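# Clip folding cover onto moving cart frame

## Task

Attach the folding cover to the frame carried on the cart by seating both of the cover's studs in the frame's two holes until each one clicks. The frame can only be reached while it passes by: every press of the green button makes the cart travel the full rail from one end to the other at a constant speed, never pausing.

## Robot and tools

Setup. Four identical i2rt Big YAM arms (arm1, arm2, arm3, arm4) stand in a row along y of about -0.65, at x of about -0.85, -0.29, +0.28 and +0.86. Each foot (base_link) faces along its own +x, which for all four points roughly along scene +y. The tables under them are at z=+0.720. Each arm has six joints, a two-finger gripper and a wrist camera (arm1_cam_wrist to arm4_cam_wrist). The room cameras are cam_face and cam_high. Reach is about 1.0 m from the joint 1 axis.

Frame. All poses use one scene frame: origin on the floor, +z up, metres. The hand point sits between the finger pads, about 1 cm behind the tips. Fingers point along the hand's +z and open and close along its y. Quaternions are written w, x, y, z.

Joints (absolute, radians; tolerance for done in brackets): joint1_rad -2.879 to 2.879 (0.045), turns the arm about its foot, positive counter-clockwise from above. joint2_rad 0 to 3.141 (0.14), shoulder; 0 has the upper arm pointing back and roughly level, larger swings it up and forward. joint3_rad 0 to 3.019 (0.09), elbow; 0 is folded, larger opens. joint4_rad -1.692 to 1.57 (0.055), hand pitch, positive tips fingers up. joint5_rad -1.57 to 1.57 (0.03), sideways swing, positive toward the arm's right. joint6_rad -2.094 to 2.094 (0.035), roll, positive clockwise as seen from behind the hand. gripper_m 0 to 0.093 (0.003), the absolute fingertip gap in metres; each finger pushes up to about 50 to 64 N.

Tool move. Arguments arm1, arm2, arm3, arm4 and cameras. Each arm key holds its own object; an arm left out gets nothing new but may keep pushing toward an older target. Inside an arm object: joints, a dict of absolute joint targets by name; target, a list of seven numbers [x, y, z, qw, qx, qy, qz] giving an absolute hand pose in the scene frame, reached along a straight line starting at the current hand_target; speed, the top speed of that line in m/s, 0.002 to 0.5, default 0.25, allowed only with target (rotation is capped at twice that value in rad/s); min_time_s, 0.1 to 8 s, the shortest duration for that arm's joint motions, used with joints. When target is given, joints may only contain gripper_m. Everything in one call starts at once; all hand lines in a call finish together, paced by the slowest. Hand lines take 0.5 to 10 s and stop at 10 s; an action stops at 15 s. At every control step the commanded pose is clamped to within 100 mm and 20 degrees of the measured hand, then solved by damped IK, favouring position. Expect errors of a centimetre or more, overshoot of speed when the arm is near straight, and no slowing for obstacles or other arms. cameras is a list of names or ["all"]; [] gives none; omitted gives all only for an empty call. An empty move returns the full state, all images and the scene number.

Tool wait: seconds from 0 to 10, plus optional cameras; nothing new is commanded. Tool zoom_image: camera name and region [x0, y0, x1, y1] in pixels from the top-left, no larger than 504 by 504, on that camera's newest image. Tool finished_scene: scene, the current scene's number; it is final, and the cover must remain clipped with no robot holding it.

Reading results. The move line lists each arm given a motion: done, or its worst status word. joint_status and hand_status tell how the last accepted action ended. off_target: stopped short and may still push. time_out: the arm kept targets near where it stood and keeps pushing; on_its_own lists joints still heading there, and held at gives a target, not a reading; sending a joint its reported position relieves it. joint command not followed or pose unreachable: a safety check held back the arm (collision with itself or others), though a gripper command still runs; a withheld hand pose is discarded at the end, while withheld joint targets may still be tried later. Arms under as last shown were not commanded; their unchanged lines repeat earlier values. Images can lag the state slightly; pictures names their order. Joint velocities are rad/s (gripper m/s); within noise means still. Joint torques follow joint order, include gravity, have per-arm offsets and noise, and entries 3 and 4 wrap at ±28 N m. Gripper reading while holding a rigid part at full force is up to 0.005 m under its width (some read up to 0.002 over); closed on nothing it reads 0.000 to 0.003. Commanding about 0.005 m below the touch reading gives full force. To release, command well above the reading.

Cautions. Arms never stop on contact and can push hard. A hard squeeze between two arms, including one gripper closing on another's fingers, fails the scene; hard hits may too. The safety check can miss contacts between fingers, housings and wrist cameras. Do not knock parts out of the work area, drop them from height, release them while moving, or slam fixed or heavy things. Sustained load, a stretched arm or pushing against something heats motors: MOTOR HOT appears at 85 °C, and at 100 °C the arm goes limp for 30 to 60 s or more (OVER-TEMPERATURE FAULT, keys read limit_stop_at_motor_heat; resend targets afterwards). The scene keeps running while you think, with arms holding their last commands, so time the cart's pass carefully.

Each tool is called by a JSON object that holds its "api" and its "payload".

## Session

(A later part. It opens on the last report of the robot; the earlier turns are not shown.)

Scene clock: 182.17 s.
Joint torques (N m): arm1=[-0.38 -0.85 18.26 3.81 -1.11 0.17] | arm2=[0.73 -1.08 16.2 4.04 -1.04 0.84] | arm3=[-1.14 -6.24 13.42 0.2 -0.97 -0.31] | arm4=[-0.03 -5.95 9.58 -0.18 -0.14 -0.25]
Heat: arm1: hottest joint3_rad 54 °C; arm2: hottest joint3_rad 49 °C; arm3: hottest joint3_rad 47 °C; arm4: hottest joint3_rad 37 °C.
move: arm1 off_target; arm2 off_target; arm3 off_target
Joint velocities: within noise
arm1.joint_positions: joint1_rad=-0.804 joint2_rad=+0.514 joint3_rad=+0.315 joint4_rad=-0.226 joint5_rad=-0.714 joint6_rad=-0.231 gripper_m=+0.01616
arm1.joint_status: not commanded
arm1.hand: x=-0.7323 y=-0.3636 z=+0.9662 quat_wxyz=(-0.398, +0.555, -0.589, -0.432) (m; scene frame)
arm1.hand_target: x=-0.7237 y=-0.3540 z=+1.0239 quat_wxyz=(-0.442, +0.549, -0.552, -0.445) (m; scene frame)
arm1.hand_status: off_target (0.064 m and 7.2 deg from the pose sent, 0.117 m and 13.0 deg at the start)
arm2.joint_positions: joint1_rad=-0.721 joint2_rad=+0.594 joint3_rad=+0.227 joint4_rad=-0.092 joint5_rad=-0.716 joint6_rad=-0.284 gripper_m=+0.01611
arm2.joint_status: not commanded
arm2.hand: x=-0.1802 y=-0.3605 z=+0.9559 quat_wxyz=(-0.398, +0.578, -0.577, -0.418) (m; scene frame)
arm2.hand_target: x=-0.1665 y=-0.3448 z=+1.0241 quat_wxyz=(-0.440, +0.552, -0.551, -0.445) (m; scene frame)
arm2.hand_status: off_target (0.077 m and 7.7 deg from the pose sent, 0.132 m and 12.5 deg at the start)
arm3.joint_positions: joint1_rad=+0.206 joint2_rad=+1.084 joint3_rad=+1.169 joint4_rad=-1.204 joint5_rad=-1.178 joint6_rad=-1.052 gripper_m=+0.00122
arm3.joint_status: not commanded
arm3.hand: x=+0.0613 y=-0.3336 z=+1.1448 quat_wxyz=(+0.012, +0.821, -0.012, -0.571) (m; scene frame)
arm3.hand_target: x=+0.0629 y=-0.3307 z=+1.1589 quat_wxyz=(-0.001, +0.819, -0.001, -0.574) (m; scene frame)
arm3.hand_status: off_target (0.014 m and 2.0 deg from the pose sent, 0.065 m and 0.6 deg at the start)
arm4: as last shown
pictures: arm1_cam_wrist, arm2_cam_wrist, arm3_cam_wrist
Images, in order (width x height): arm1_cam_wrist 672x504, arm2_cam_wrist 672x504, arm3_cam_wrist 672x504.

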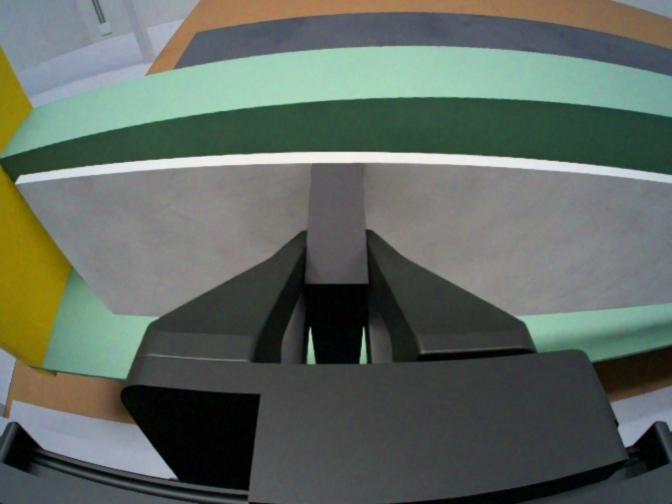

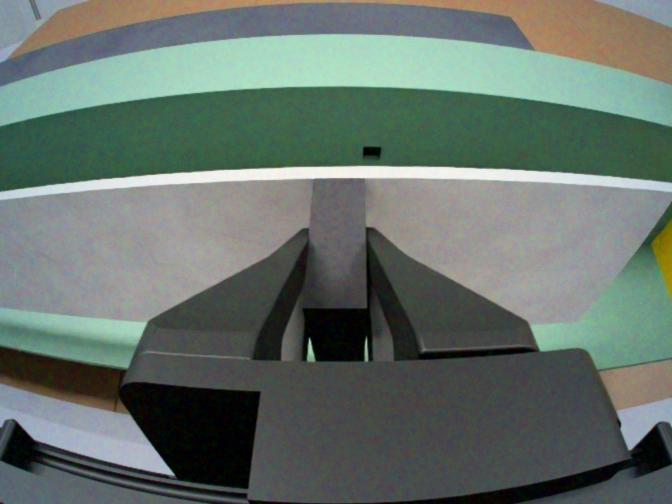

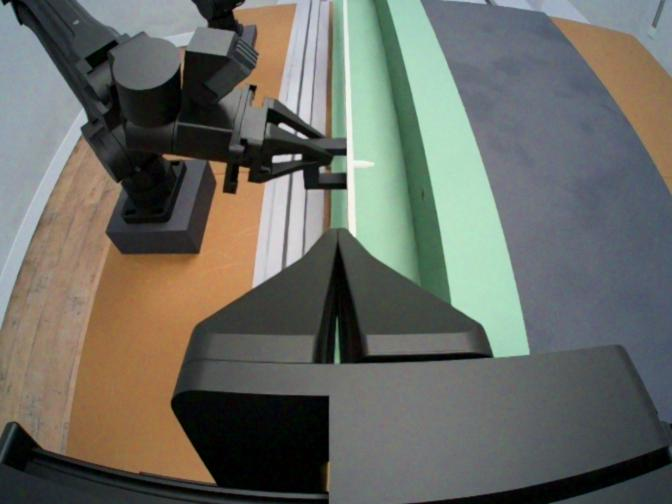

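{"api": "move", "payload": {"arm1": {"target":[-0.6735,-0.3380,1.0060,-0.445,0.54953,-0.54953,-0.445],"speed":0.0215}, "arm2": {"target":[-0.1155,-0.3205,1.0180,-0.445,0.54953,-0.54953,-0.445],"speed":0.0215}, "arm3": {"target":[0.1050,-0.331,1.1650,0,0.81915,0,-0.57358],"speed":0.0215}, "cameras": ["arm1_cam_wrist","arm2_cam_wrist","arm3_cam_wrist"]}}

{"api": "zoom_image", "payload": {"camera": "arm3_cam_wrist", "region": [280, 140, 440, 268]}}

{"api": "zoom_image", "payload": {"camera": "arm2_cam_wrist", "region": [296, 80, 436, 220]}}

{"api": "zoom_image", "payload": {"camera": "arm1_cam_wrist", "region": [296, 80, 436, 220]}}

Scene clock: 186.33 s.
Joint torques (N m): arm1=[-0.73 -2.67 16.87 3.48 -1.04 0.23] | arm2=[0.5 -3.43 15.09 3.75 -1 0.95] | arm3=[-1.14 -5.36 14.52 -0.27 -1.05 -0.27] | arm4=[-0.32 -6.01 9.65 -0.32 -0.13 -0.28]
Heat: arm1: hottest joint3_rad 54 °C; arm2: hottest joint3_rad 49 °C; arm3: hottest joint3_rad 47 °C; arm4: hottest joint3_rad 37 °C.
move: arm1 off_target; arm2 off_target; arm3 off_target
Joint velocities: within noise
arm1.joint_positions: joint1_rad=-0.919 joint2_rad=+0.732 joint3_rad=+0.341 joint4_rad=-0.048 joint5_rad=-0.830 joint6_rad=-0.290 gripper_m=+0.01616
arm1.joint_status: not commanded
arm1.hand: x=-0.6907 y=-0.3514 z=+0.9573 quat_wxyz=(-0.408, +0.555, -0.578, -0.438) (m; scene frame)
arm1.hand_target: x=-0.6762 y=-0.3415 z=+1.0052 quat_wxyz=(-0.444, +0.550, -0.550, -0.445) (m; scene frame)
arm1.hand_status: off_target (0.053 m and 5.5 deg from the pose sent, 0.076 m and 7.2 deg at the start)
arm2.joint_positions: joint1_rad=-0.808 joint2_rad=+0.834 joint3_rad=+0.293 joint4_rad=+0.072 joint5_rad=-0.805 joint6_rad=-0.336 gripper_m=+0.01619
arm2.joint_status: not commanded
arm2.hand: x=-0.1393 y=-0.3413 z=+0.9574 quat_wxyz=(-0.407, +0.579, -0.567, -0.422) (m; scene frame)
arm2.hand_target: x=-0.1198 y=-0.3253 z=+1.0177 quat_wxyz=(-0.443, +0.553, -0.548, -0.444) (m; scene frame)
arm2.hand_status: off_target (0.068 m and 6.5 deg from the pose sent, 0.098 m and 7.7 deg at the start)
arm3.joint_positions: joint1_rad=+0.074 joint2_rad=+1.126 joint3_rad=+1.223 joint4_rad=-1.563 joint5_rad=-1.219 joint6_rad=-1.414 gripper_m=+0.00122
arm3.joint_status: not commanded
arm3.hand: x=+0.1033 y=-0.3398 z=+1.1476 quat_wxyz=(+0.017, +0.820, -0.013, -0.571) (m; scene frame)
arm3.hand_target: x=+0.1048 y=-0.3320 z=+1.1656 quat_wxyz=(+0.000, +0.818, +0.001, -0.575) (m; scene frame)
arm3.hand_status: off_target (0.020 m and 2.5 deg from the pose sent, 0.048 m and 2.0 deg at the start)
arm4: as last shown
pictures: arm1_cam_wrist, arm2_cam_wrist, arm3_cam_wrist
Images, in order (width x height): arm1_cam_wrist 672x504, arm2_cam_wrist 672x504, arm3_cam_wrist 672x504.

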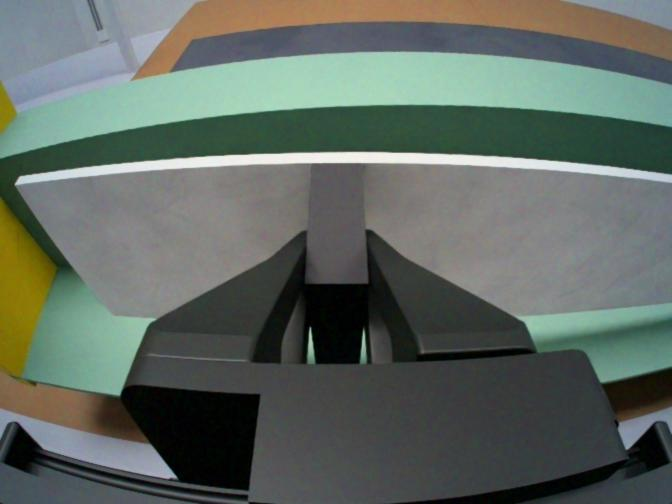

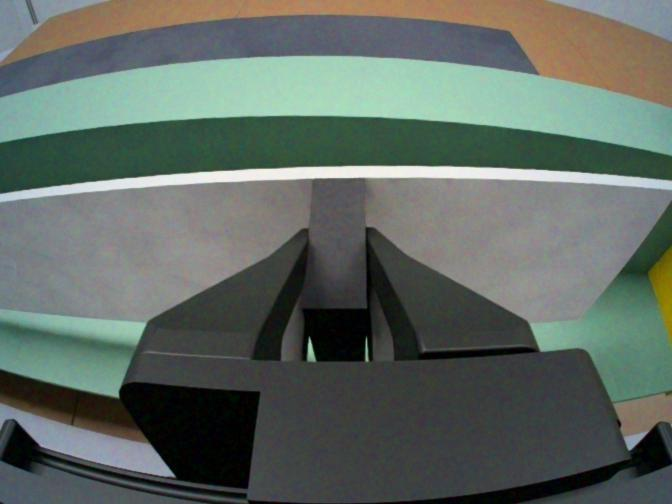

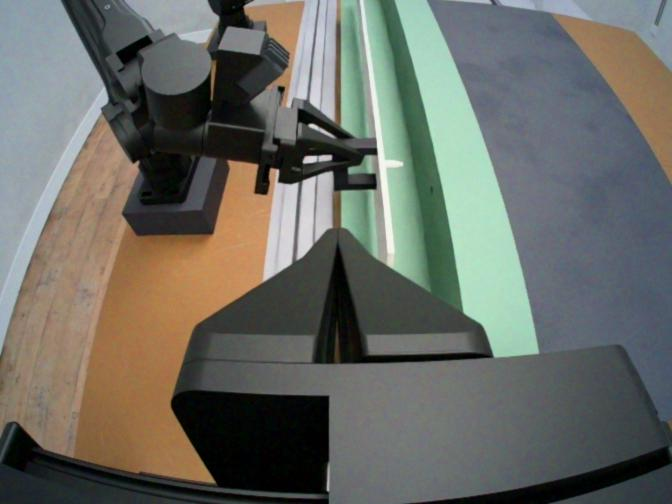

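Scaled by 3.150 from the camera's 672x504 image, which has a finer 960x720 frame.

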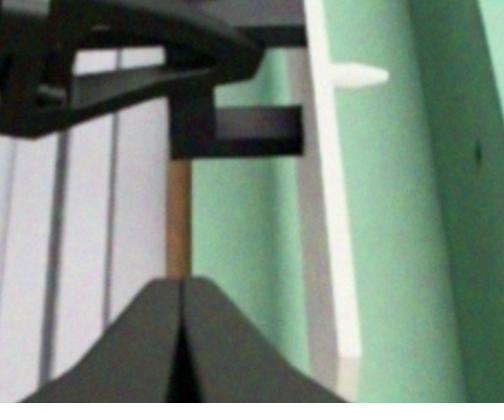

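Scaled by 3.600 from the camera's 672x504 image, which has a finer 960x720 frame.

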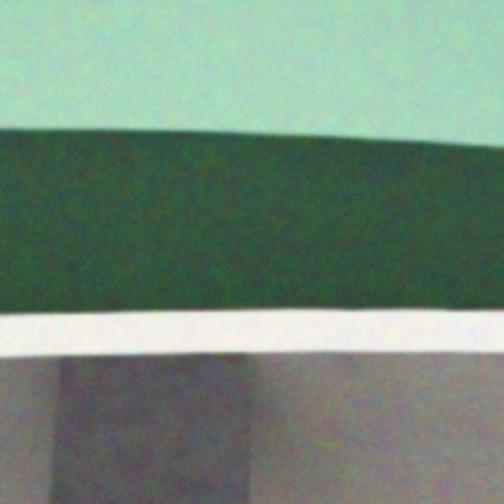

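Scaled by 3.600 from the camera's 672x504 image, which has a finer 960x720 frame.

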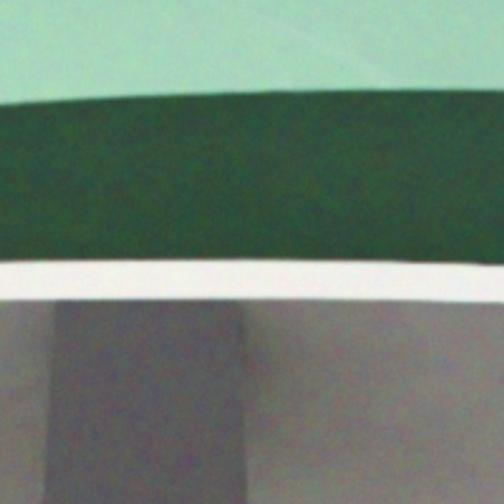

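{"api": "move", "payload": {"cameras": ["cam_high","cam_face"]}}

{"api": "zoom_image", "payload": {"camera": "cam_face", "region": [290, 180, 480, 300]}}

{"api": "zoom_image", "payload": {"camera": "cam_face", "region": [460, 180, 650, 300]}}

Scene clock: 187.97 s.
Joint torques (N m): arm1=[-0.73 -2.61 16.87 3.48 -1.04 0.23] | arm2=[0.5 -3.49 15.1 3.75 -1 0.95] | arm3=[-1.2 -5.36 14.5 -0.29 -1.05 -0.27] | arm4=[0.09 -6.36 9.61 -0.28 -0.11 -0.28]
Heat: arm1: hottest joint3_rad 54 °C; arm2: hottest joint3_rad 50 °C; arm3: hottest joint3_rad 47 °C; arm4: hottest joint3_rad 37 °C.
Joint velocities: within noise
arm1.joint_positions: joint1_rad=-0.919 joint2_rad=+0.732 joint3_rad=+0.341 joint4_rad=-0.048 joint5_rad=-0.830 joint6_rad=-0.290 gripper_m=+0.01616
arm1.joint_status: not commanded
arm1.hand: x=-0.6907 y=-0.3514 z=+0.9573 quat_wxyz=(-0.408, +0.555, -0.578, -0.438) (m; scene frame)
arm1.hand_target: x=-0.6762 y=-0.3415 z=+1.0052 quat_wxyz=(-0.444, +0.550, -0.550, -0.445) (m; scene frame)
arm1.hand_status: off_target (0.053 m and 5.5 deg from the pose sent, 0.076 m and 7.2 deg at the start)
arm2.joint_positions: joint1_rad=-0.808 joint2_rad=+0.834 joint3_rad=+0.293 joint4_rad=+0.072 joint5_rad=-0.805 joint6_rad=-0.336 gripper_m=+0.01619
arm2.joint_status: not commanded
arm2.hand: x=-0.1393 y=-0.3413 z=+0.9574 quat_wxyz=(-0.407, +0.579, -0.567, -0.422) (m; scene frame)
arm2.hand_target: x=-0.1198 y=-0.3253 z=+1.0177 quat_wxyz=(-0.443, +0.553, -0.548, -0.444) (m; scene frame)
arm2.hand_status: off_target (0.068 m and 6.5 deg from the pose sent, 0.098 m and 7.7 deg at the start)
arm3.joint_positions: joint1_rad=+0.074 joint2_rad=+1.126 joint3_rad=+1.223 joint4_rad=-1.563 joint5_rad=-1.219 joint6_rad=-1.414 gripper_m=+0.00122
arm3.joint_status: not commanded
arm3.hand: x=+0.1033 y=-0.3398 z=+1.1476 quat_wxyz=(+0.017, +0.820, -0.013, -0.571) (m; scene frame)
arm3.hand_target: x=+0.1048 y=-0.3320 z=+1.1656 quat_wxyz=(+0.000, +0.818, +0.001, -0.575) (m; scene frame)
arm3.hand_status: off_target (0.020 m and 2.5 deg from the pose sent, 0.048 m and 2.0 deg at the start)
arm4.joint_positions: joint1_rad=-0.569 joint2_rad=+1.189 joint3_rad=+0.590 joint4_rad=-0.970 joint5_rad=+0.001 joint6_rad=-0.565 gripper_m=+0.00119
arm4.joint_status: not commanded
arm4.hand: x=+1.0036 y=-0.4362 z=+0.8245 quat_wxyz=(+0.008, +0.701, -0.713, +0.001) (m; scene frame)
arm4.hand_target: x=+1.0105 y=-0.4278 z=+0.8345 quat_wxyz=(+0.000, +0.707, -0.707, +0.000) (m; scene frame)
arm4.hand_status: not commanded
pictures: cam_face, cam_high
Images, in order (width x height): cam_face 896x504, cam_high 896x504.

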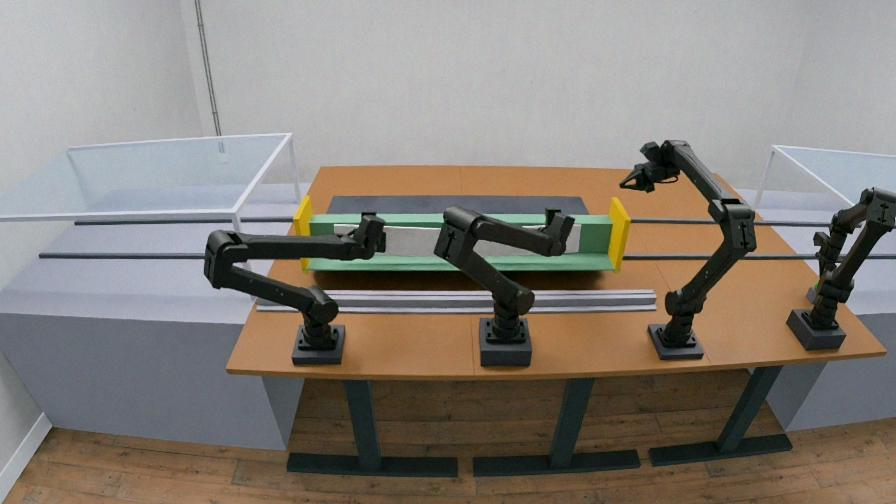

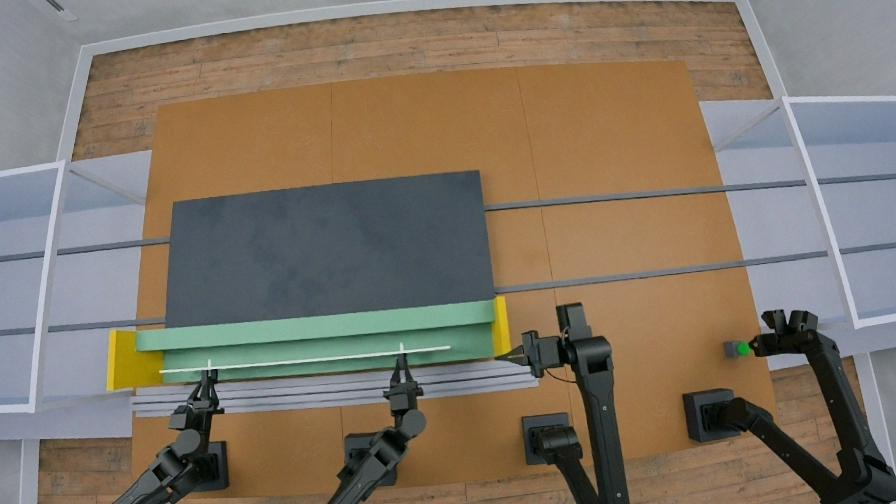

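Scaled by 2.653 from the camera's 896x504 image, which has a finer 1280x720 frame.

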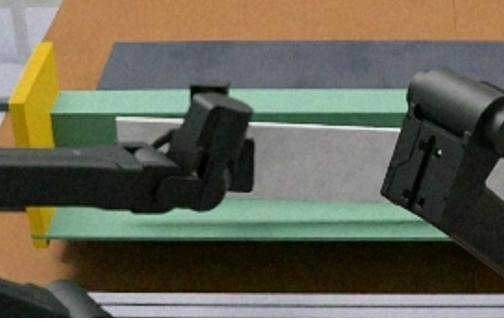

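Scaled by 2.653 from the camera's 896x504 image, which has a finer 1280x720 frame.

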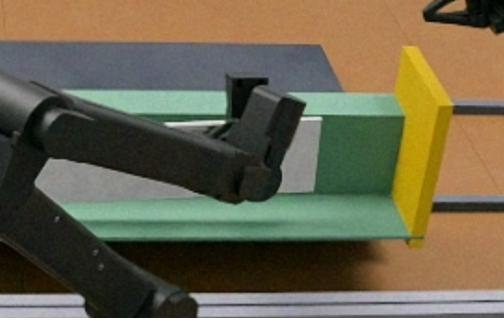

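{"api": "zoom_image", "payload": {"camera": "cam_high", "region": [150, 320, 310, 420]}}

{"api": "zoom_image", "payload": {"camera": "cam_high", "region": [300, 300, 460, 400]}}

Scaled by 3.150 from the camera's 896x504 image, which has a finer 1280x720 frame.

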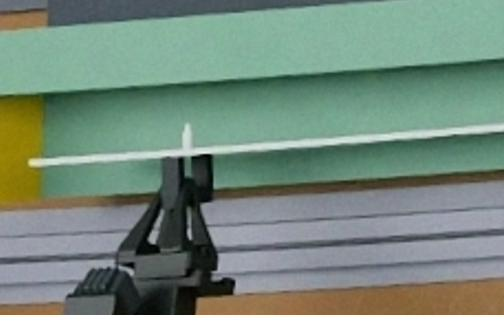

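Scaled by 3.150 from the camera's 896x504 image, which has a finer 1280x720 frame.

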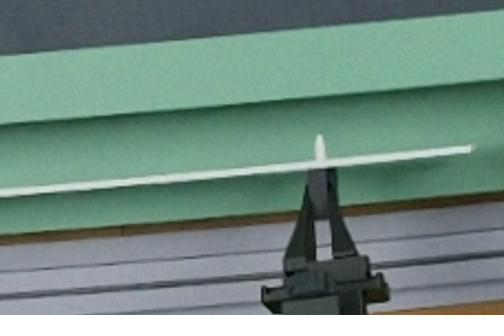

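{"api": "move", "payload": {"arm1": {"target":[-0.6110,-0.3270,0.9660,-0.46149,0.56288,-0.53618,-0.42851],"speed":0.026}, "arm2": {"target":[-0.0525,-0.3110,0.9810,-0.43401,0.54063,-0.55843,-0.45599],"speed":0.026}, "arm3": {"target":[0.1400,-0.331,1.1700,0,0.81915,0,-0.57358],"speed":0.026}, "cameras": ["arm1_cam_wrist","arm2_cam_wrist","arm3_cam_wrist"]}}

{"api": "zoom_image", "payload": {"camera": "arm3_cam_wrist", "region": [300, 110, 440, 222]}}

{"api": "zoom_image", "payload": {"camera": "arm2_cam_wrist", "region": [266, 60, 406, 200]}}

{"api": "zoom_image", "payload": {"camera": "arm1_cam_wrist", "region": [266, 60, 406, 200]}}

Scene clock: 194.80 s.
Joint torques (N m): arm1=[-0.85 -5.48 14.76 3.33 -1.05 0.16] | arm2=[0.5 -6.95 12.62 3.36 -1.1 1.01] | arm3=[-1.08 -7.53 13.16 -0.4 -0.98 -0.27] | arm4=[-0.09 -6.3 9.61 -0.25 -0.11 -0.28]
Heat: arm1: hottest joint3_rad 53 °C; arm2: hottest joint3_rad 50 °C; arm3: hottest joint3_rad 47 °C; arm4: hottest joint3_rad 37 °C.
move: arm1 off_target; arm2 off_target; arm3 off_target
Joint velocities: within noise
arm1.joint_positions: joint1_rad=-1.026 joint2_rad=+1.037 joint3_rad=+0.386 joint4_rad=+0.187 joint5_rad=-0.922 joint6_rad=-0.395 gripper_m=+0.01616
arm1.joint_status: not commanded
arm1.hand: x=-0.6329 y=-0.3390 z=+0.9285 quat_wxyz=(-0.427, +0.564, -0.562, -0.428) (m; scene frame)
arm1.hand_target: x=-0.6131 y=-0.3294 z=+0.9666 quat_wxyz=(-0.461, +0.563, -0.535, -0.428) (m; scene frame)
arm1.hand_status: off_target (0.045 m and 4.9 deg from the pose sent, 0.084 m and 8.0 deg at the start)
arm2.joint_positions: joint1_rad=-0.929 joint2_rad=+1.153 joint3_rad=+0.376 joint4_rad=+0.278 joint5_rad=-0.923 joint6_rad=-0.375 gripper_m=+0.01621
arm2.joint_status: not commanded
arm2.hand: x=-0.0775 y=-0.3272 z=+0.9363 quat_wxyz=(-0.409, +0.568, -0.568, -0.434) (m; scene frame)
arm2.hand_target: x=-0.0550 y=-0.3135 z=+0.9816 quat_wxyz=(-0.432, +0.545, -0.557, -0.454) (m; scene frame)
arm2.hand_status: off_target (0.054 m and 5.1 deg from the pose sent, 0.095 m and 6.7 deg at the start)
arm3.joint_positions: joint1_rad=-0.034 joint2_rad=+1.138 joint3_rad=+1.239 joint4_rad=-1.666 joint5_rad=-1.221 joint6_rad=-1.531 gripper_m=+0.00122
arm3.joint_status: not commanded
arm3.hand: x=+0.1370 y=-0.3308 z=+1.1502 quat_wxyz=(-0.007, +0.820, -0.038, -0.571) (m; scene frame)
arm3.hand_target: x=+0.1389 y=-0.3314 z=+1.1690 quat_wxyz=(-0.029, +0.819, -0.022, -0.573) (m; scene frame)
arm3.hand_status: off_target (0.020 m and 4.4 deg from the pose sent, 0.044 m and 2.5 deg at the start; a joint's target at an end of its range on 74 of 105 steps)
arm4: as last shown
pictures: arm1_cam_wrist, arm2_cam_wrist, arm3_cam_wrist
Images, in order (width x height): arm1_cam_wrist 672x504, arm2_cam_wrist 672x504, arm3_cam_wrist 672x504.

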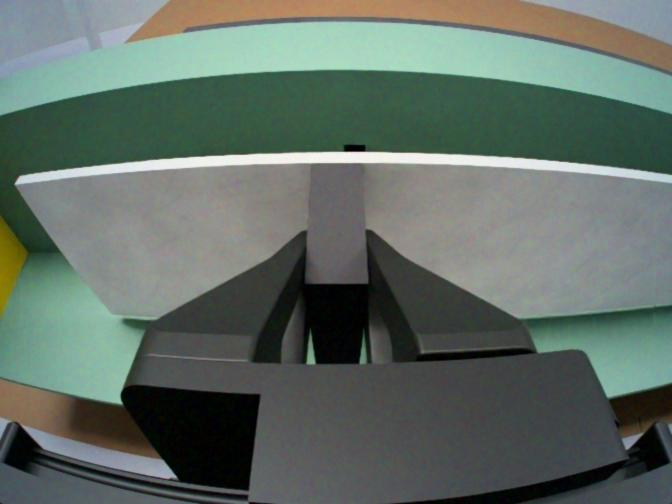

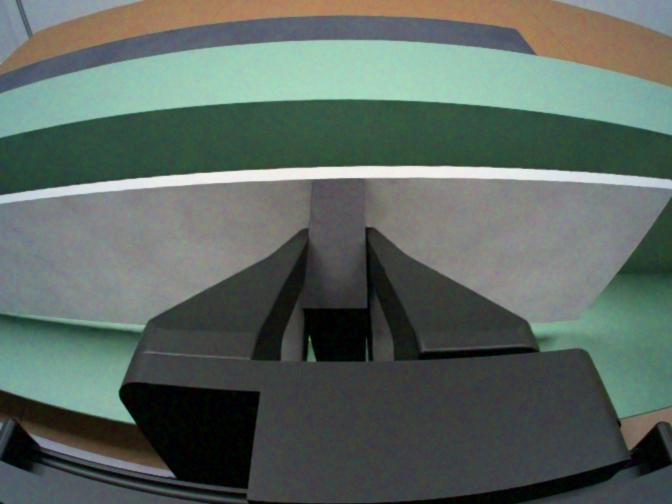

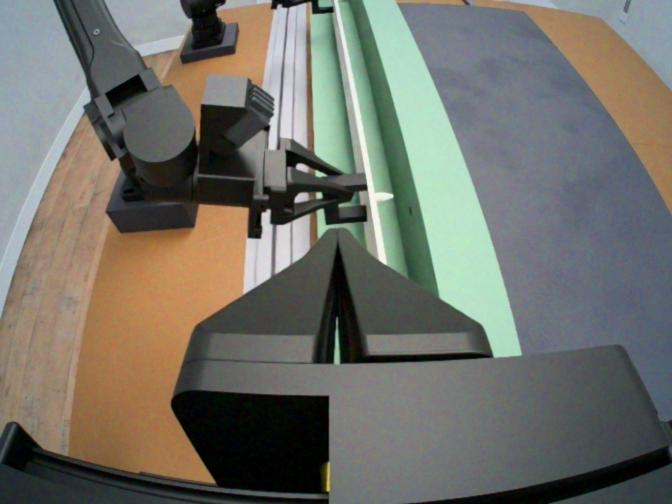

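Scaled by 3.600 from the camera's 672x504 image, which has a finer 960x720 frame.

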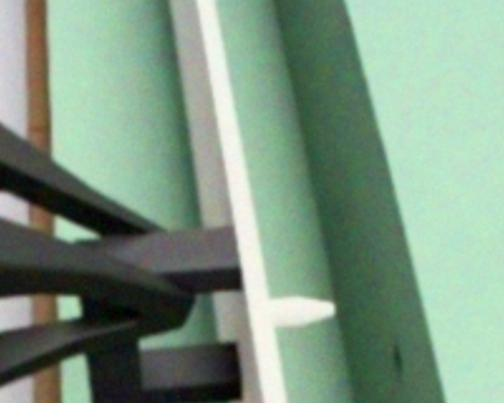

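Scaled by 3.600 from the camera's 672x504 image, which has a finer 960x720 frame.

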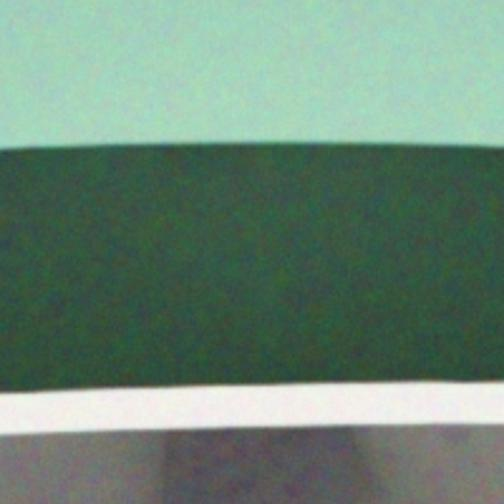

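Scaled by 3.600 from the camera's 672x504 image, which has a finer 960x720 frame.

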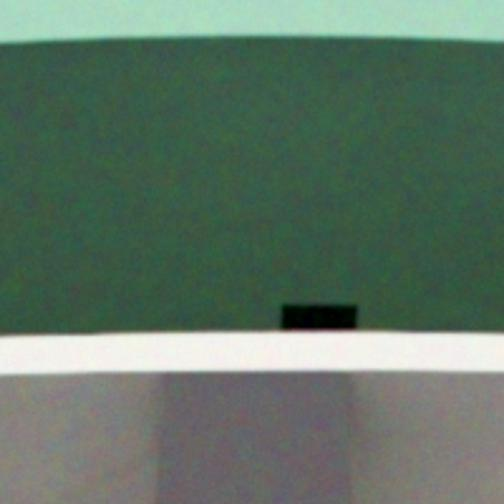

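{"api": "move", "payload": {"arm1": {"target":[-0.5640,-0.3140,0.9540,-0.46149,0.56288,-0.53618,-0.42851],"speed":0.023}, "arm2": {"target":[-0.0050,-0.3005,0.9700,-0.43401,0.54063,-0.55843,-0.45599],"speed":0.023}, "cameras": ["arm1_cam_wrist","arm2_cam_wrist","arm3_cam_wrist"]}}

{"api": "zoom_image", "payload": {"camera": "arm3_cam_wrist", "region": [300, 140, 440, 252]}}

{"api": "zoom_image", "payload": {"camera": "arm2_cam_wrist", "region": [266, 80, 406, 220]}}

{"api": "zoom_image", "payload": {"camera": "arm1_cam_wrist", "region": [266, 80, 406, 220]}}

Scene clock: 198.57 s.
Joint torques (N m): arm1=[-0.73 -7.71 13.7 3.19 -1.11 0.16] | arm2=[0.5 -9.52 11.77 3.21 -1.22 0.98] | arm3=[-1.14 -7.41 13.18 -0.4 -0.99 -0.27] | arm4=[0.03 -5.77 9.54 -0.23 -0.13 -0.28]
Heat: arm1: hottest joint3_rad 53 °C; arm2: hottest joint3_rad 50 °C; arm3: hottest joint3_rad 46 °C; arm4: hottest joint3_rad 37 °C.
move: arm1 off_target; arm2 off_target
Joint velocities: within noise
arm1.joint_positions: joint1_rad=-1.074 joint2_rad=+1.223 joint3_rad=+0.484 joint4_rad=+0.254 joint5_rad=-0.962 joint6_rad=-0.425 gripper_m=+0.01616
arm1.joint_status: not commanded
arm1.hand: x=-0.5857 y=-0.3248 z=+0.9202 quat_wxyz=(-0.430, +0.563, -0.561, -0.428) (m; scene frame)
arm1.hand_target: x=-0.5654 y=-0.3163 z=+0.9535 quat_wxyz=(-0.461, +0.563, -0.537, -0.428) (m; scene frame)
arm1.hand_status: off_target (0.042 m and 4.6 deg from the pose sent, 0.078 m and 4.9 deg at the start)
arm2.joint_positions: joint1_rad=-0.983 joint2_rad=+1.326 joint3_rad=+0.482 joint4_rad=+0.318 joint5_rad=-0.972 joint6_rad=-0.407 gripper_m=+0.01621
arm2.joint_status: not commanded
arm2.hand: x=-0.0305 y=-0.3142 z=+0.9282 quat_wxyz=(-0.409, +0.565, -0.568, -0.437) (m; scene frame)
arm2.hand_target: x=-0.0077 y=-0.3025 z=+0.9693 quat_wxyz=(-0.430, +0.545, -0.558, -0.455) (m; scene frame)
arm2.hand_status: off_target (0.051 m and 4.7 deg from the pose sent, 0.084 m and 5.1 deg at the start)
arm3, arm4: as last shown
pictures: arm1_cam_wrist, arm2_cam_wrist, arm3_cam_wrist
Images, in order (width x height): arm1_cam_wrist 672x504, arm2_cam_wrist 672x504, arm3_cam_wrist 672x504.

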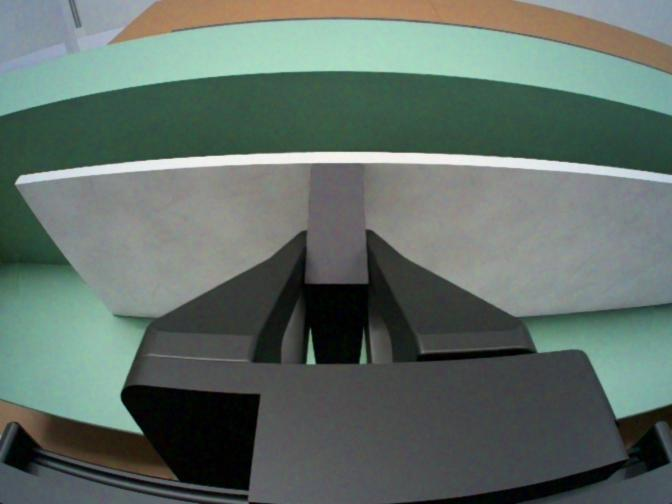

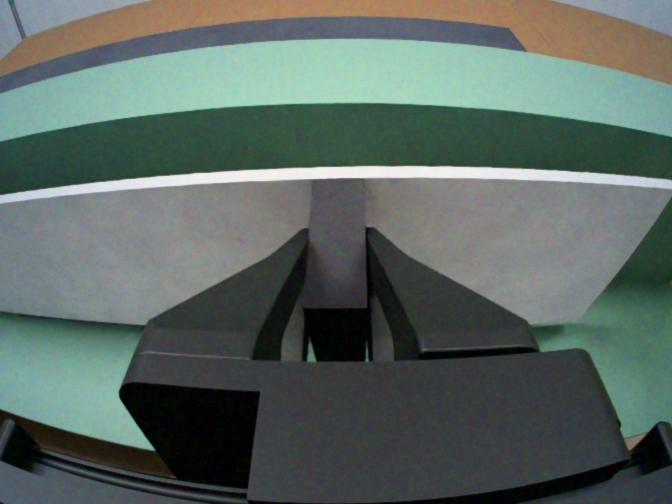

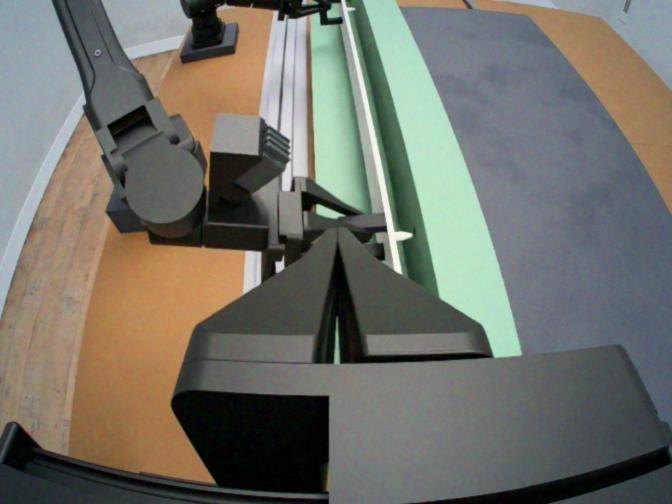

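Scaled by 3.600 from the camera's 672x504 image, which has a finer 960x720 frame.

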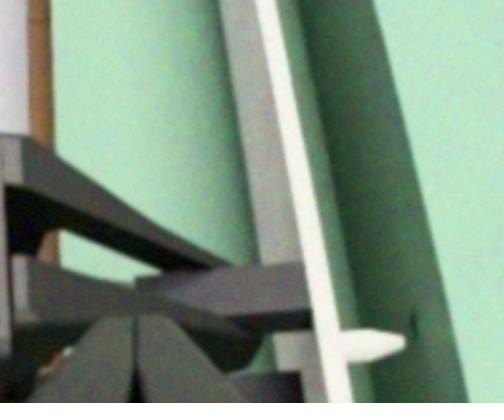

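Scaled by 3.600 from the camera's 672x504 image, which has a finer 960x720 frame.

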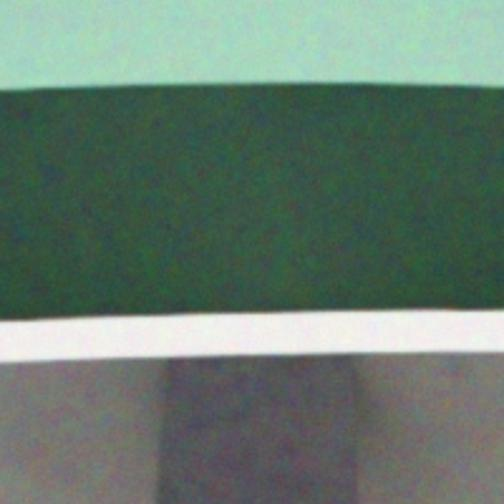

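Scaled by 3.600 from the camera's 672x504 image, which has a finer 960x720 frame.

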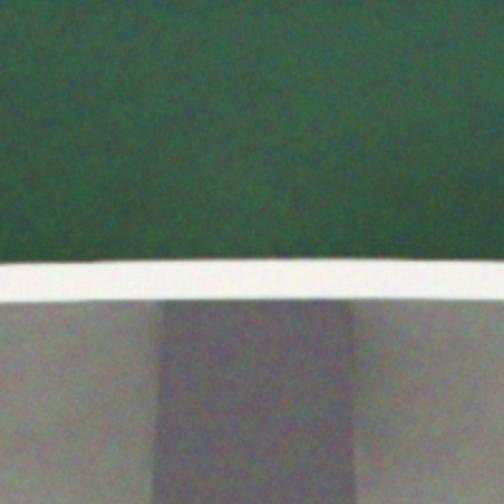

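{"api": "move", "payload": {"arm1": {"target":[-0.5315,-0.2863,0.9520,-0.46149,0.56288,-0.53618,-0.42851],"speed":0.015}, "arm2": {"target":[0.0265,-0.2725,0.9650,-0.43401,0.54063,-0.55843,-0.45599],"speed":0.015}, "cameras": ["arm1_cam_wrist","arm2_cam_wrist","arm3_cam_wrist"]}}

{"api": "zoom_image", "payload": {"camera": "arm3_cam_wrist", "region": [320, 160, 460, 272]}}

{"api": "zoom_image", "payload": {"camera": "arm2_cam_wrist", "region": [266, 80, 406, 220]}}

Scene clock: 202.70 s.
Joint torques (N m): arm1=[2.61 -7.06 15.73 3.66 -0.26 0.29] | arm2=[3.66 -9.58 13.68 3.58 -0.32 1.13] | arm3=[-1.14 -7.53 13.19 -0.42 -0.99 -0.27] | arm4=[0.15 -5.95 9.62 -0.31 -0.13 -0.25]
Heat: arm1: hottest joint3_rad 53 °C; arm2: hottest joint3_rad 50 °C; arm3: hottest joint3_rad 46 °C; arm4: hottest joint3_rad 37 °C.
move: arm1 off_target; arm2 off_target
Joint velocities: within noise
arm1.joint_positions: joint1_rad=-1.092 joint2_rad=+1.315 joint3_rad=+0.556 joint4_rad=+0.277 joint5_rad=-0.970 joint6_rad=-0.427 gripper_m=+0.01616
arm1.joint_status: not commanded
arm1.hand: x=-0.5549 y=-0.3142 z=+0.9196 quat_wxyz=(-0.434, +0.559, -0.563, -0.426) (m; scene frame)
arm1.hand_target: x=-0.5348 y=-0.2899 z=+0.9521 quat_wxyz=(-0.460, +0.563, -0.536, -0.429) (m; scene frame)
arm1.hand_status: off_target (0.049 m and 4.4 deg from the pose sent, 0.074 m and 4.6 deg at the start)
arm2.joint_positions: joint1_rad=-1.012 joint2_rad=+1.421 joint3_rad=+0.550 joint4_rad=+0.335 joint5_rad=-0.981 joint6_rad=-0.413 gripper_m=+0.01621
arm2.joint_status: not commanded
arm2.hand: x=+0.0016 y=-0.3076 z=+0.9213 quat_wxyz=(-0.411, +0.559, -0.575, -0.434) (m; scene frame)
arm2.hand_target: x=+0.0243 y=-0.2792 z=+0.9666 quat_wxyz=(-0.432, +0.544, -0.558, -0.454) (m; scene frame)
arm2.hand_status: off_target (0.061 m and 4.6 deg from the pose sent, 0.080 m and 4.7 deg at the start)
arm3, arm4: as last shown
pictures: arm1_cam_wrist, arm2_cam_wrist, arm3_cam_wrist
Images, in order (width x height): arm1_cam_wrist 672x504, arm2_cam_wrist 672x504, arm3_cam_wrist 672x504.

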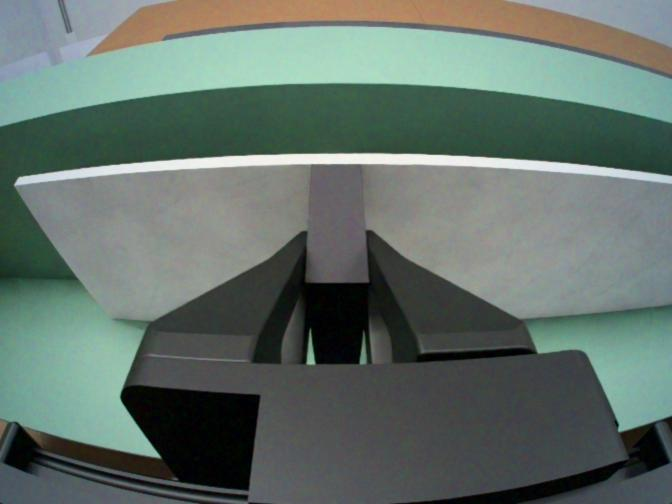

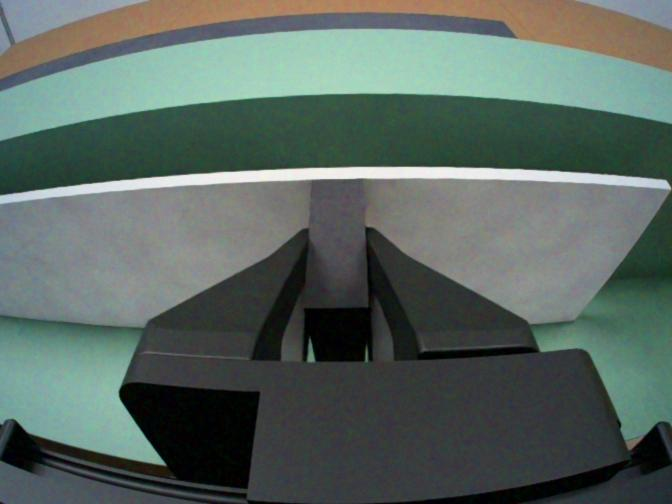

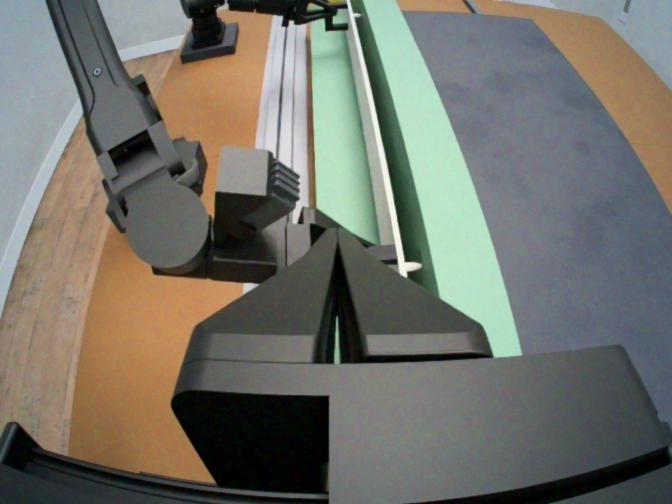

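Scaled by 3.600 from the camera's 672x504 image, which has a finer 960x720 frame.

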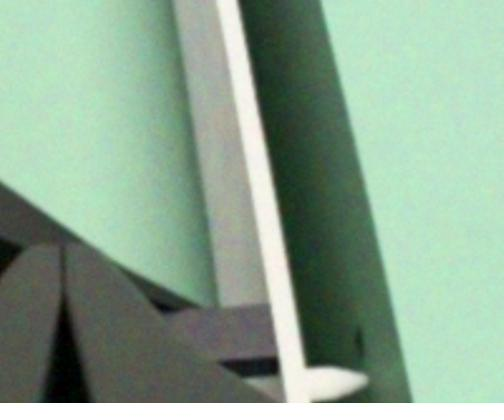

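Scaled by 3.600 from the camera's 672x504 image, which has a finer 960x720 frame.

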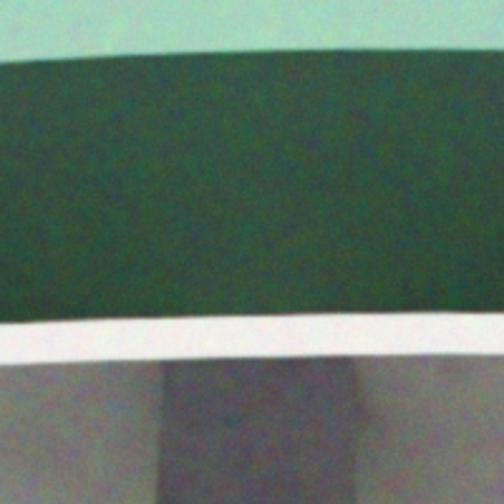

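{"api": "move", "payload": {"arm1": {"target":[-0.5160,-0.3000,0.9520,-0.46149,0.56288,-0.53618,-0.42851],"speed":0.0095}, "arm2": {"target":[0.0430,-0.2900,0.9670,-0.43401,0.54063,-0.55843,-0.45599],"speed":0.0095}, "cameras": ["arm1_cam_wrist","arm2_cam_wrist","arm3_cam_wrist"]}}

{"api": "zoom_image", "payload": {"camera": "arm3_cam_wrist", "region": [340, 200, 480, 312]}}

Scene clock: 206.20 s.
Joint torques (N m): arm1=[1.38 -9.93 14.05 2.26 -1.05 0.14] | arm2=[2.02 -12.1 12.21 2.09 -1.43 0.88] | arm3=[-1.08 -7.53 13.2 -0.4 -0.99 -0.27] | arm4=[0.21 -6.07 9.63 -0.32 -0.14 -0.26]
Heat: arm1: hottest joint3_rad 52 °C; arm2: hottest joint3_rad 50 °C; arm3: hottest joint3_rad 46 °C; arm4: hottest joint3_rad 37 °C.
move: arm1 off_target; arm2 off_target
Joint velocities: within noise
arm1.joint_positions: joint1_rad=-1.126 joint2_rad=+1.364 joint3_rad=+0.602 joint4_rad=+0.279 joint5_rad=-0.996 joint6_rad=-0.439 gripper_m=+0.01616
arm1.joint_status: not commanded
arm1.hand: x=-0.5321 y=-0.3151 z=+0.9210 quat_wxyz=(-0.440, +0.556, -0.562, -0.426) (m; scene frame)
arm1.hand_target: x=-0.5171 y=-0.3018 z=+0.9525 quat_wxyz=(-0.462, +0.563, -0.536, -0.428) (m; scene frame)
arm1.hand_status: off_target (0.038 m and 4.0 deg from the pose sent, 0.053 m and 4.4 deg at the start)
arm2.joint_positions: joint1_rad=-1.044 joint2_rad=+1.458 joint3_rad=+0.594 joint4_rad=+0.335 joint5_rad=-1.002 joint6_rad=-0.425 gripper_m=+0.01621
arm2.joint_status: not commanded
arm2.hand: x=+0.0239 y=-0.3085 z=+0.9253 quat_wxyz=(-0.421, +0.556, -0.572, -0.432) (m; scene frame)
arm2.hand_target: x=+0.0410 y=-0.2925 z=+0.9668 quat_wxyz=(-0.432, +0.543, -0.558, -0.454) (m; scene frame)
arm2.hand_status: off_target (0.049 m and 3.9 deg from the pose sent, 0.064 m and 4.6 deg at the start)
arm3, arm4: as last shown
pictures: arm1_cam_wrist, arm2_cam_wrist, arm3_cam_wrist
Images, in order (width x height): arm1_cam_wrist 672x504, arm2_cam_wrist 672x504, arm3_cam_wrist 672x504.

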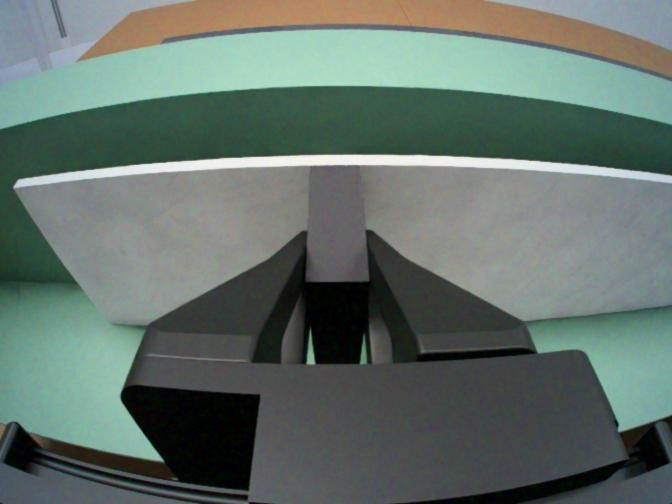

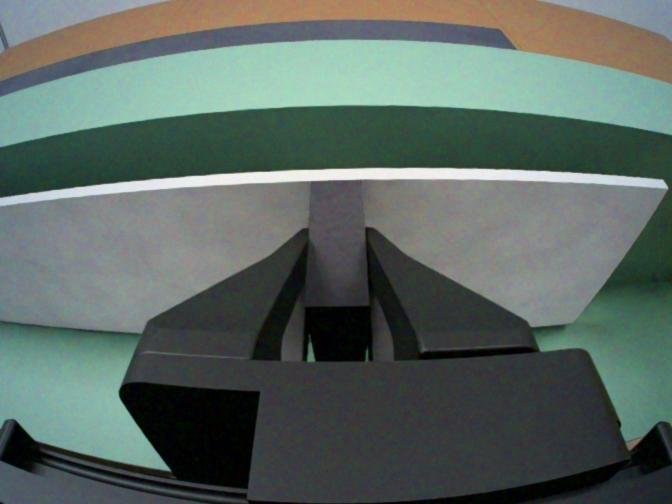

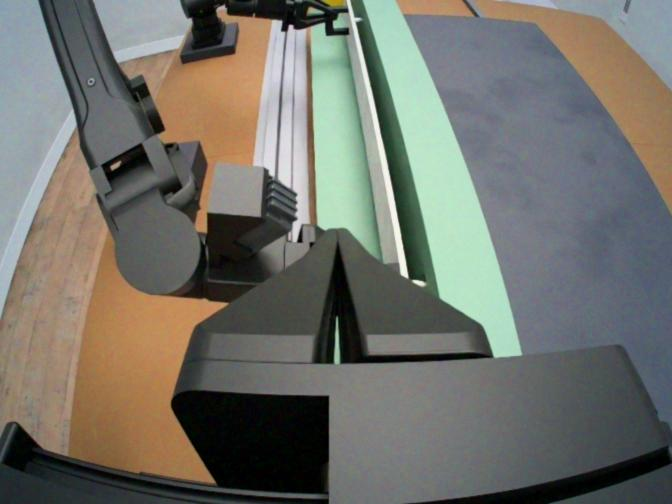

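Scaled by 3.600 from the camera's 672x504 image, which has a finer 960x720 frame.

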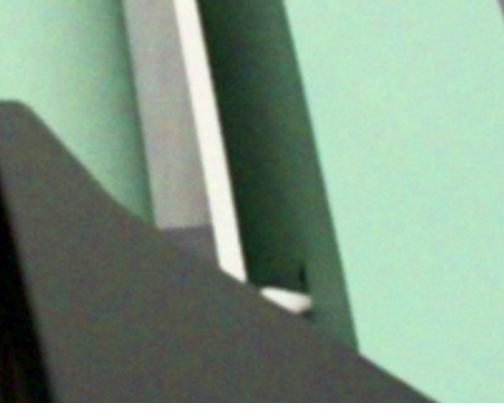

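{"api": "move", "payload": {"arm1": {"target":[-0.4905,-0.2720,0.9530,-0.46149,0.56288,-0.53618,-0.42851],"speed":0.0178}, "arm2": {"target":[0.0674,-0.2620,0.9690,-0.43401,0.54063,-0.55843,-0.45599],"speed":0.0178}, "cameras": ["arm1_cam_wrist","arm2_cam_wrist","arm3_cam_wrist"]}}

{"api": "zoom_image", "payload": {"camera": "arm3_cam_wrist", "region": [340, 200, 480, 312]}}

Scene clock: 210.07 s.
Joint torques (N m): arm1=[3.84 -9.23 15.42 2.85 -0.19 0.26] | arm2=[4.13 -13.04 13.7 2.26 -0.66 1.09] | arm3=[-1.08 -7.47 13.19 -0.43 -0.98 -0.27] | arm4=[0.21 -6.12 9.58 -0.28 -0.11 -0.26]
Heat: arm1: hottest joint3_rad 52 °C; arm2: hottest joint3_rad 50 °C; arm3: hottest joint3_rad 45 °C; arm4: hottest joint3_rad 37 °C.
move: arm1 off_target; arm2 off_target
Joint velocities: within noise
arm1.joint_positions: joint1_rad=-1.120 joint2_rad=+1.430 joint3_rad=+0.669 joint4_rad=+0.279 joint5_rad=-0.993 joint6_rad=-0.436 gripper_m=+0.01616
arm1.joint_status: not commanded
arm1.hand: x=-0.5109 y=-0.3008 z=+0.9211 quat_wxyz=(-0.439, +0.557, -0.562, -0.427) (m; scene frame)
arm1.hand_target: x=-0.4943 y=-0.2750 z=+0.9533 quat_wxyz=(-0.461, +0.563, -0.536, -0.429) (m; scene frame)
arm1.hand_status: off_target (0.048 m and 4.0 deg from the pose sent, 0.068 m and 4.0 deg at the start)
arm2.joint_positions: joint1_rad=-1.041 joint2_rad=+1.529 joint3_rad=+0.665 joint4_rad=+0.332 joint5_rad=-1.001 joint6_rad=-0.427 gripper_m=+0.01621
arm2.joint_status: not commanded
arm2.hand: x=+0.0465 y=-0.2946 z=+0.9222 quat_wxyz=(-0.420, +0.557, -0.572, -0.432) (m; scene frame)
arm2.hand_target: x=+0.0635 y=-0.2661 z=+0.9702 quat_wxyz=(-0.432, +0.544, -0.557, -0.455) (m; scene frame)
arm2.hand_status: off_target (0.061 m and 4.0 deg from the pose sent, 0.077 m and 3.9 deg at the start)
arm3, arm4: as last shown
pictures: arm1_cam_wrist, arm2_cam_wrist, arm3_cam_wrist
Images, in order (width x height): arm1_cam_wrist 672x504, arm2_cam_wrist 672x504, arm3_cam_wrist 672x504.

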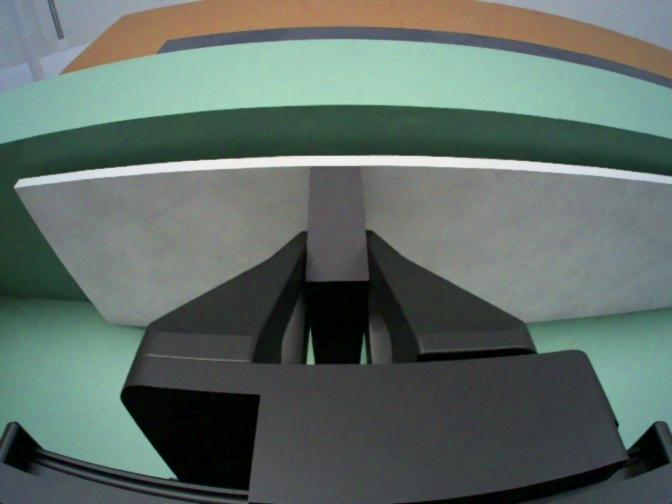

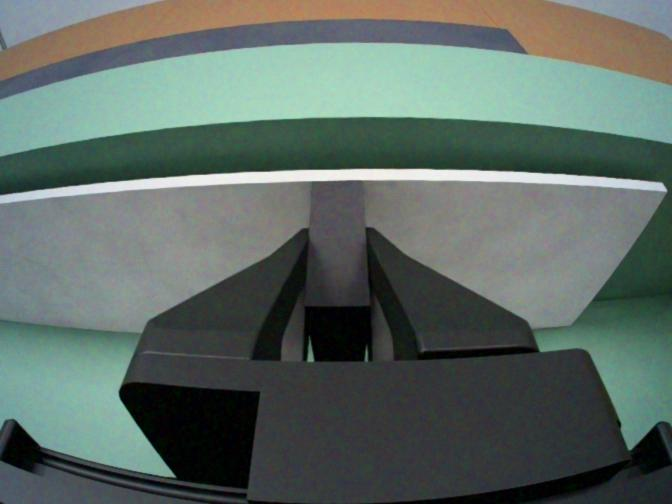

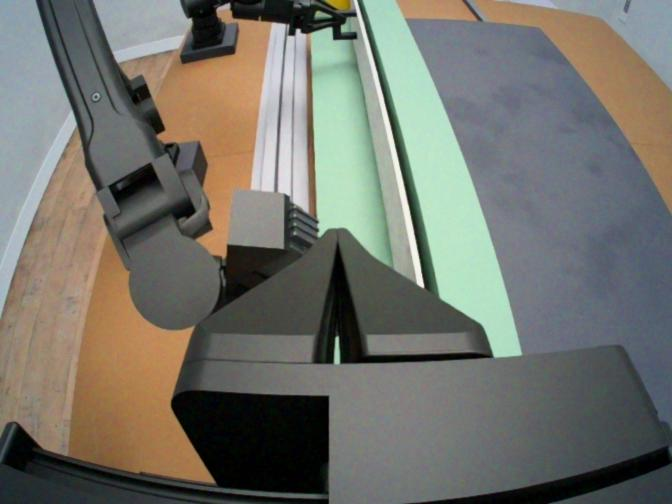

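Scaled by 3.600 from the camera's 672x504 image, which has a finer 960x720 frame.

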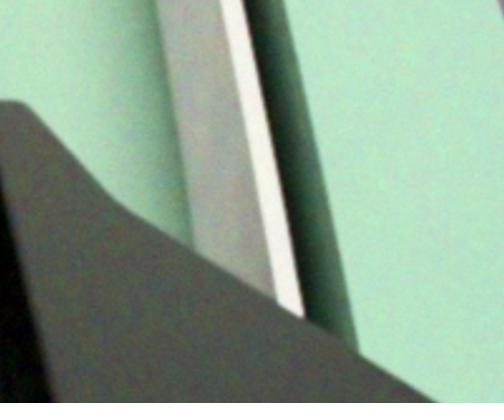

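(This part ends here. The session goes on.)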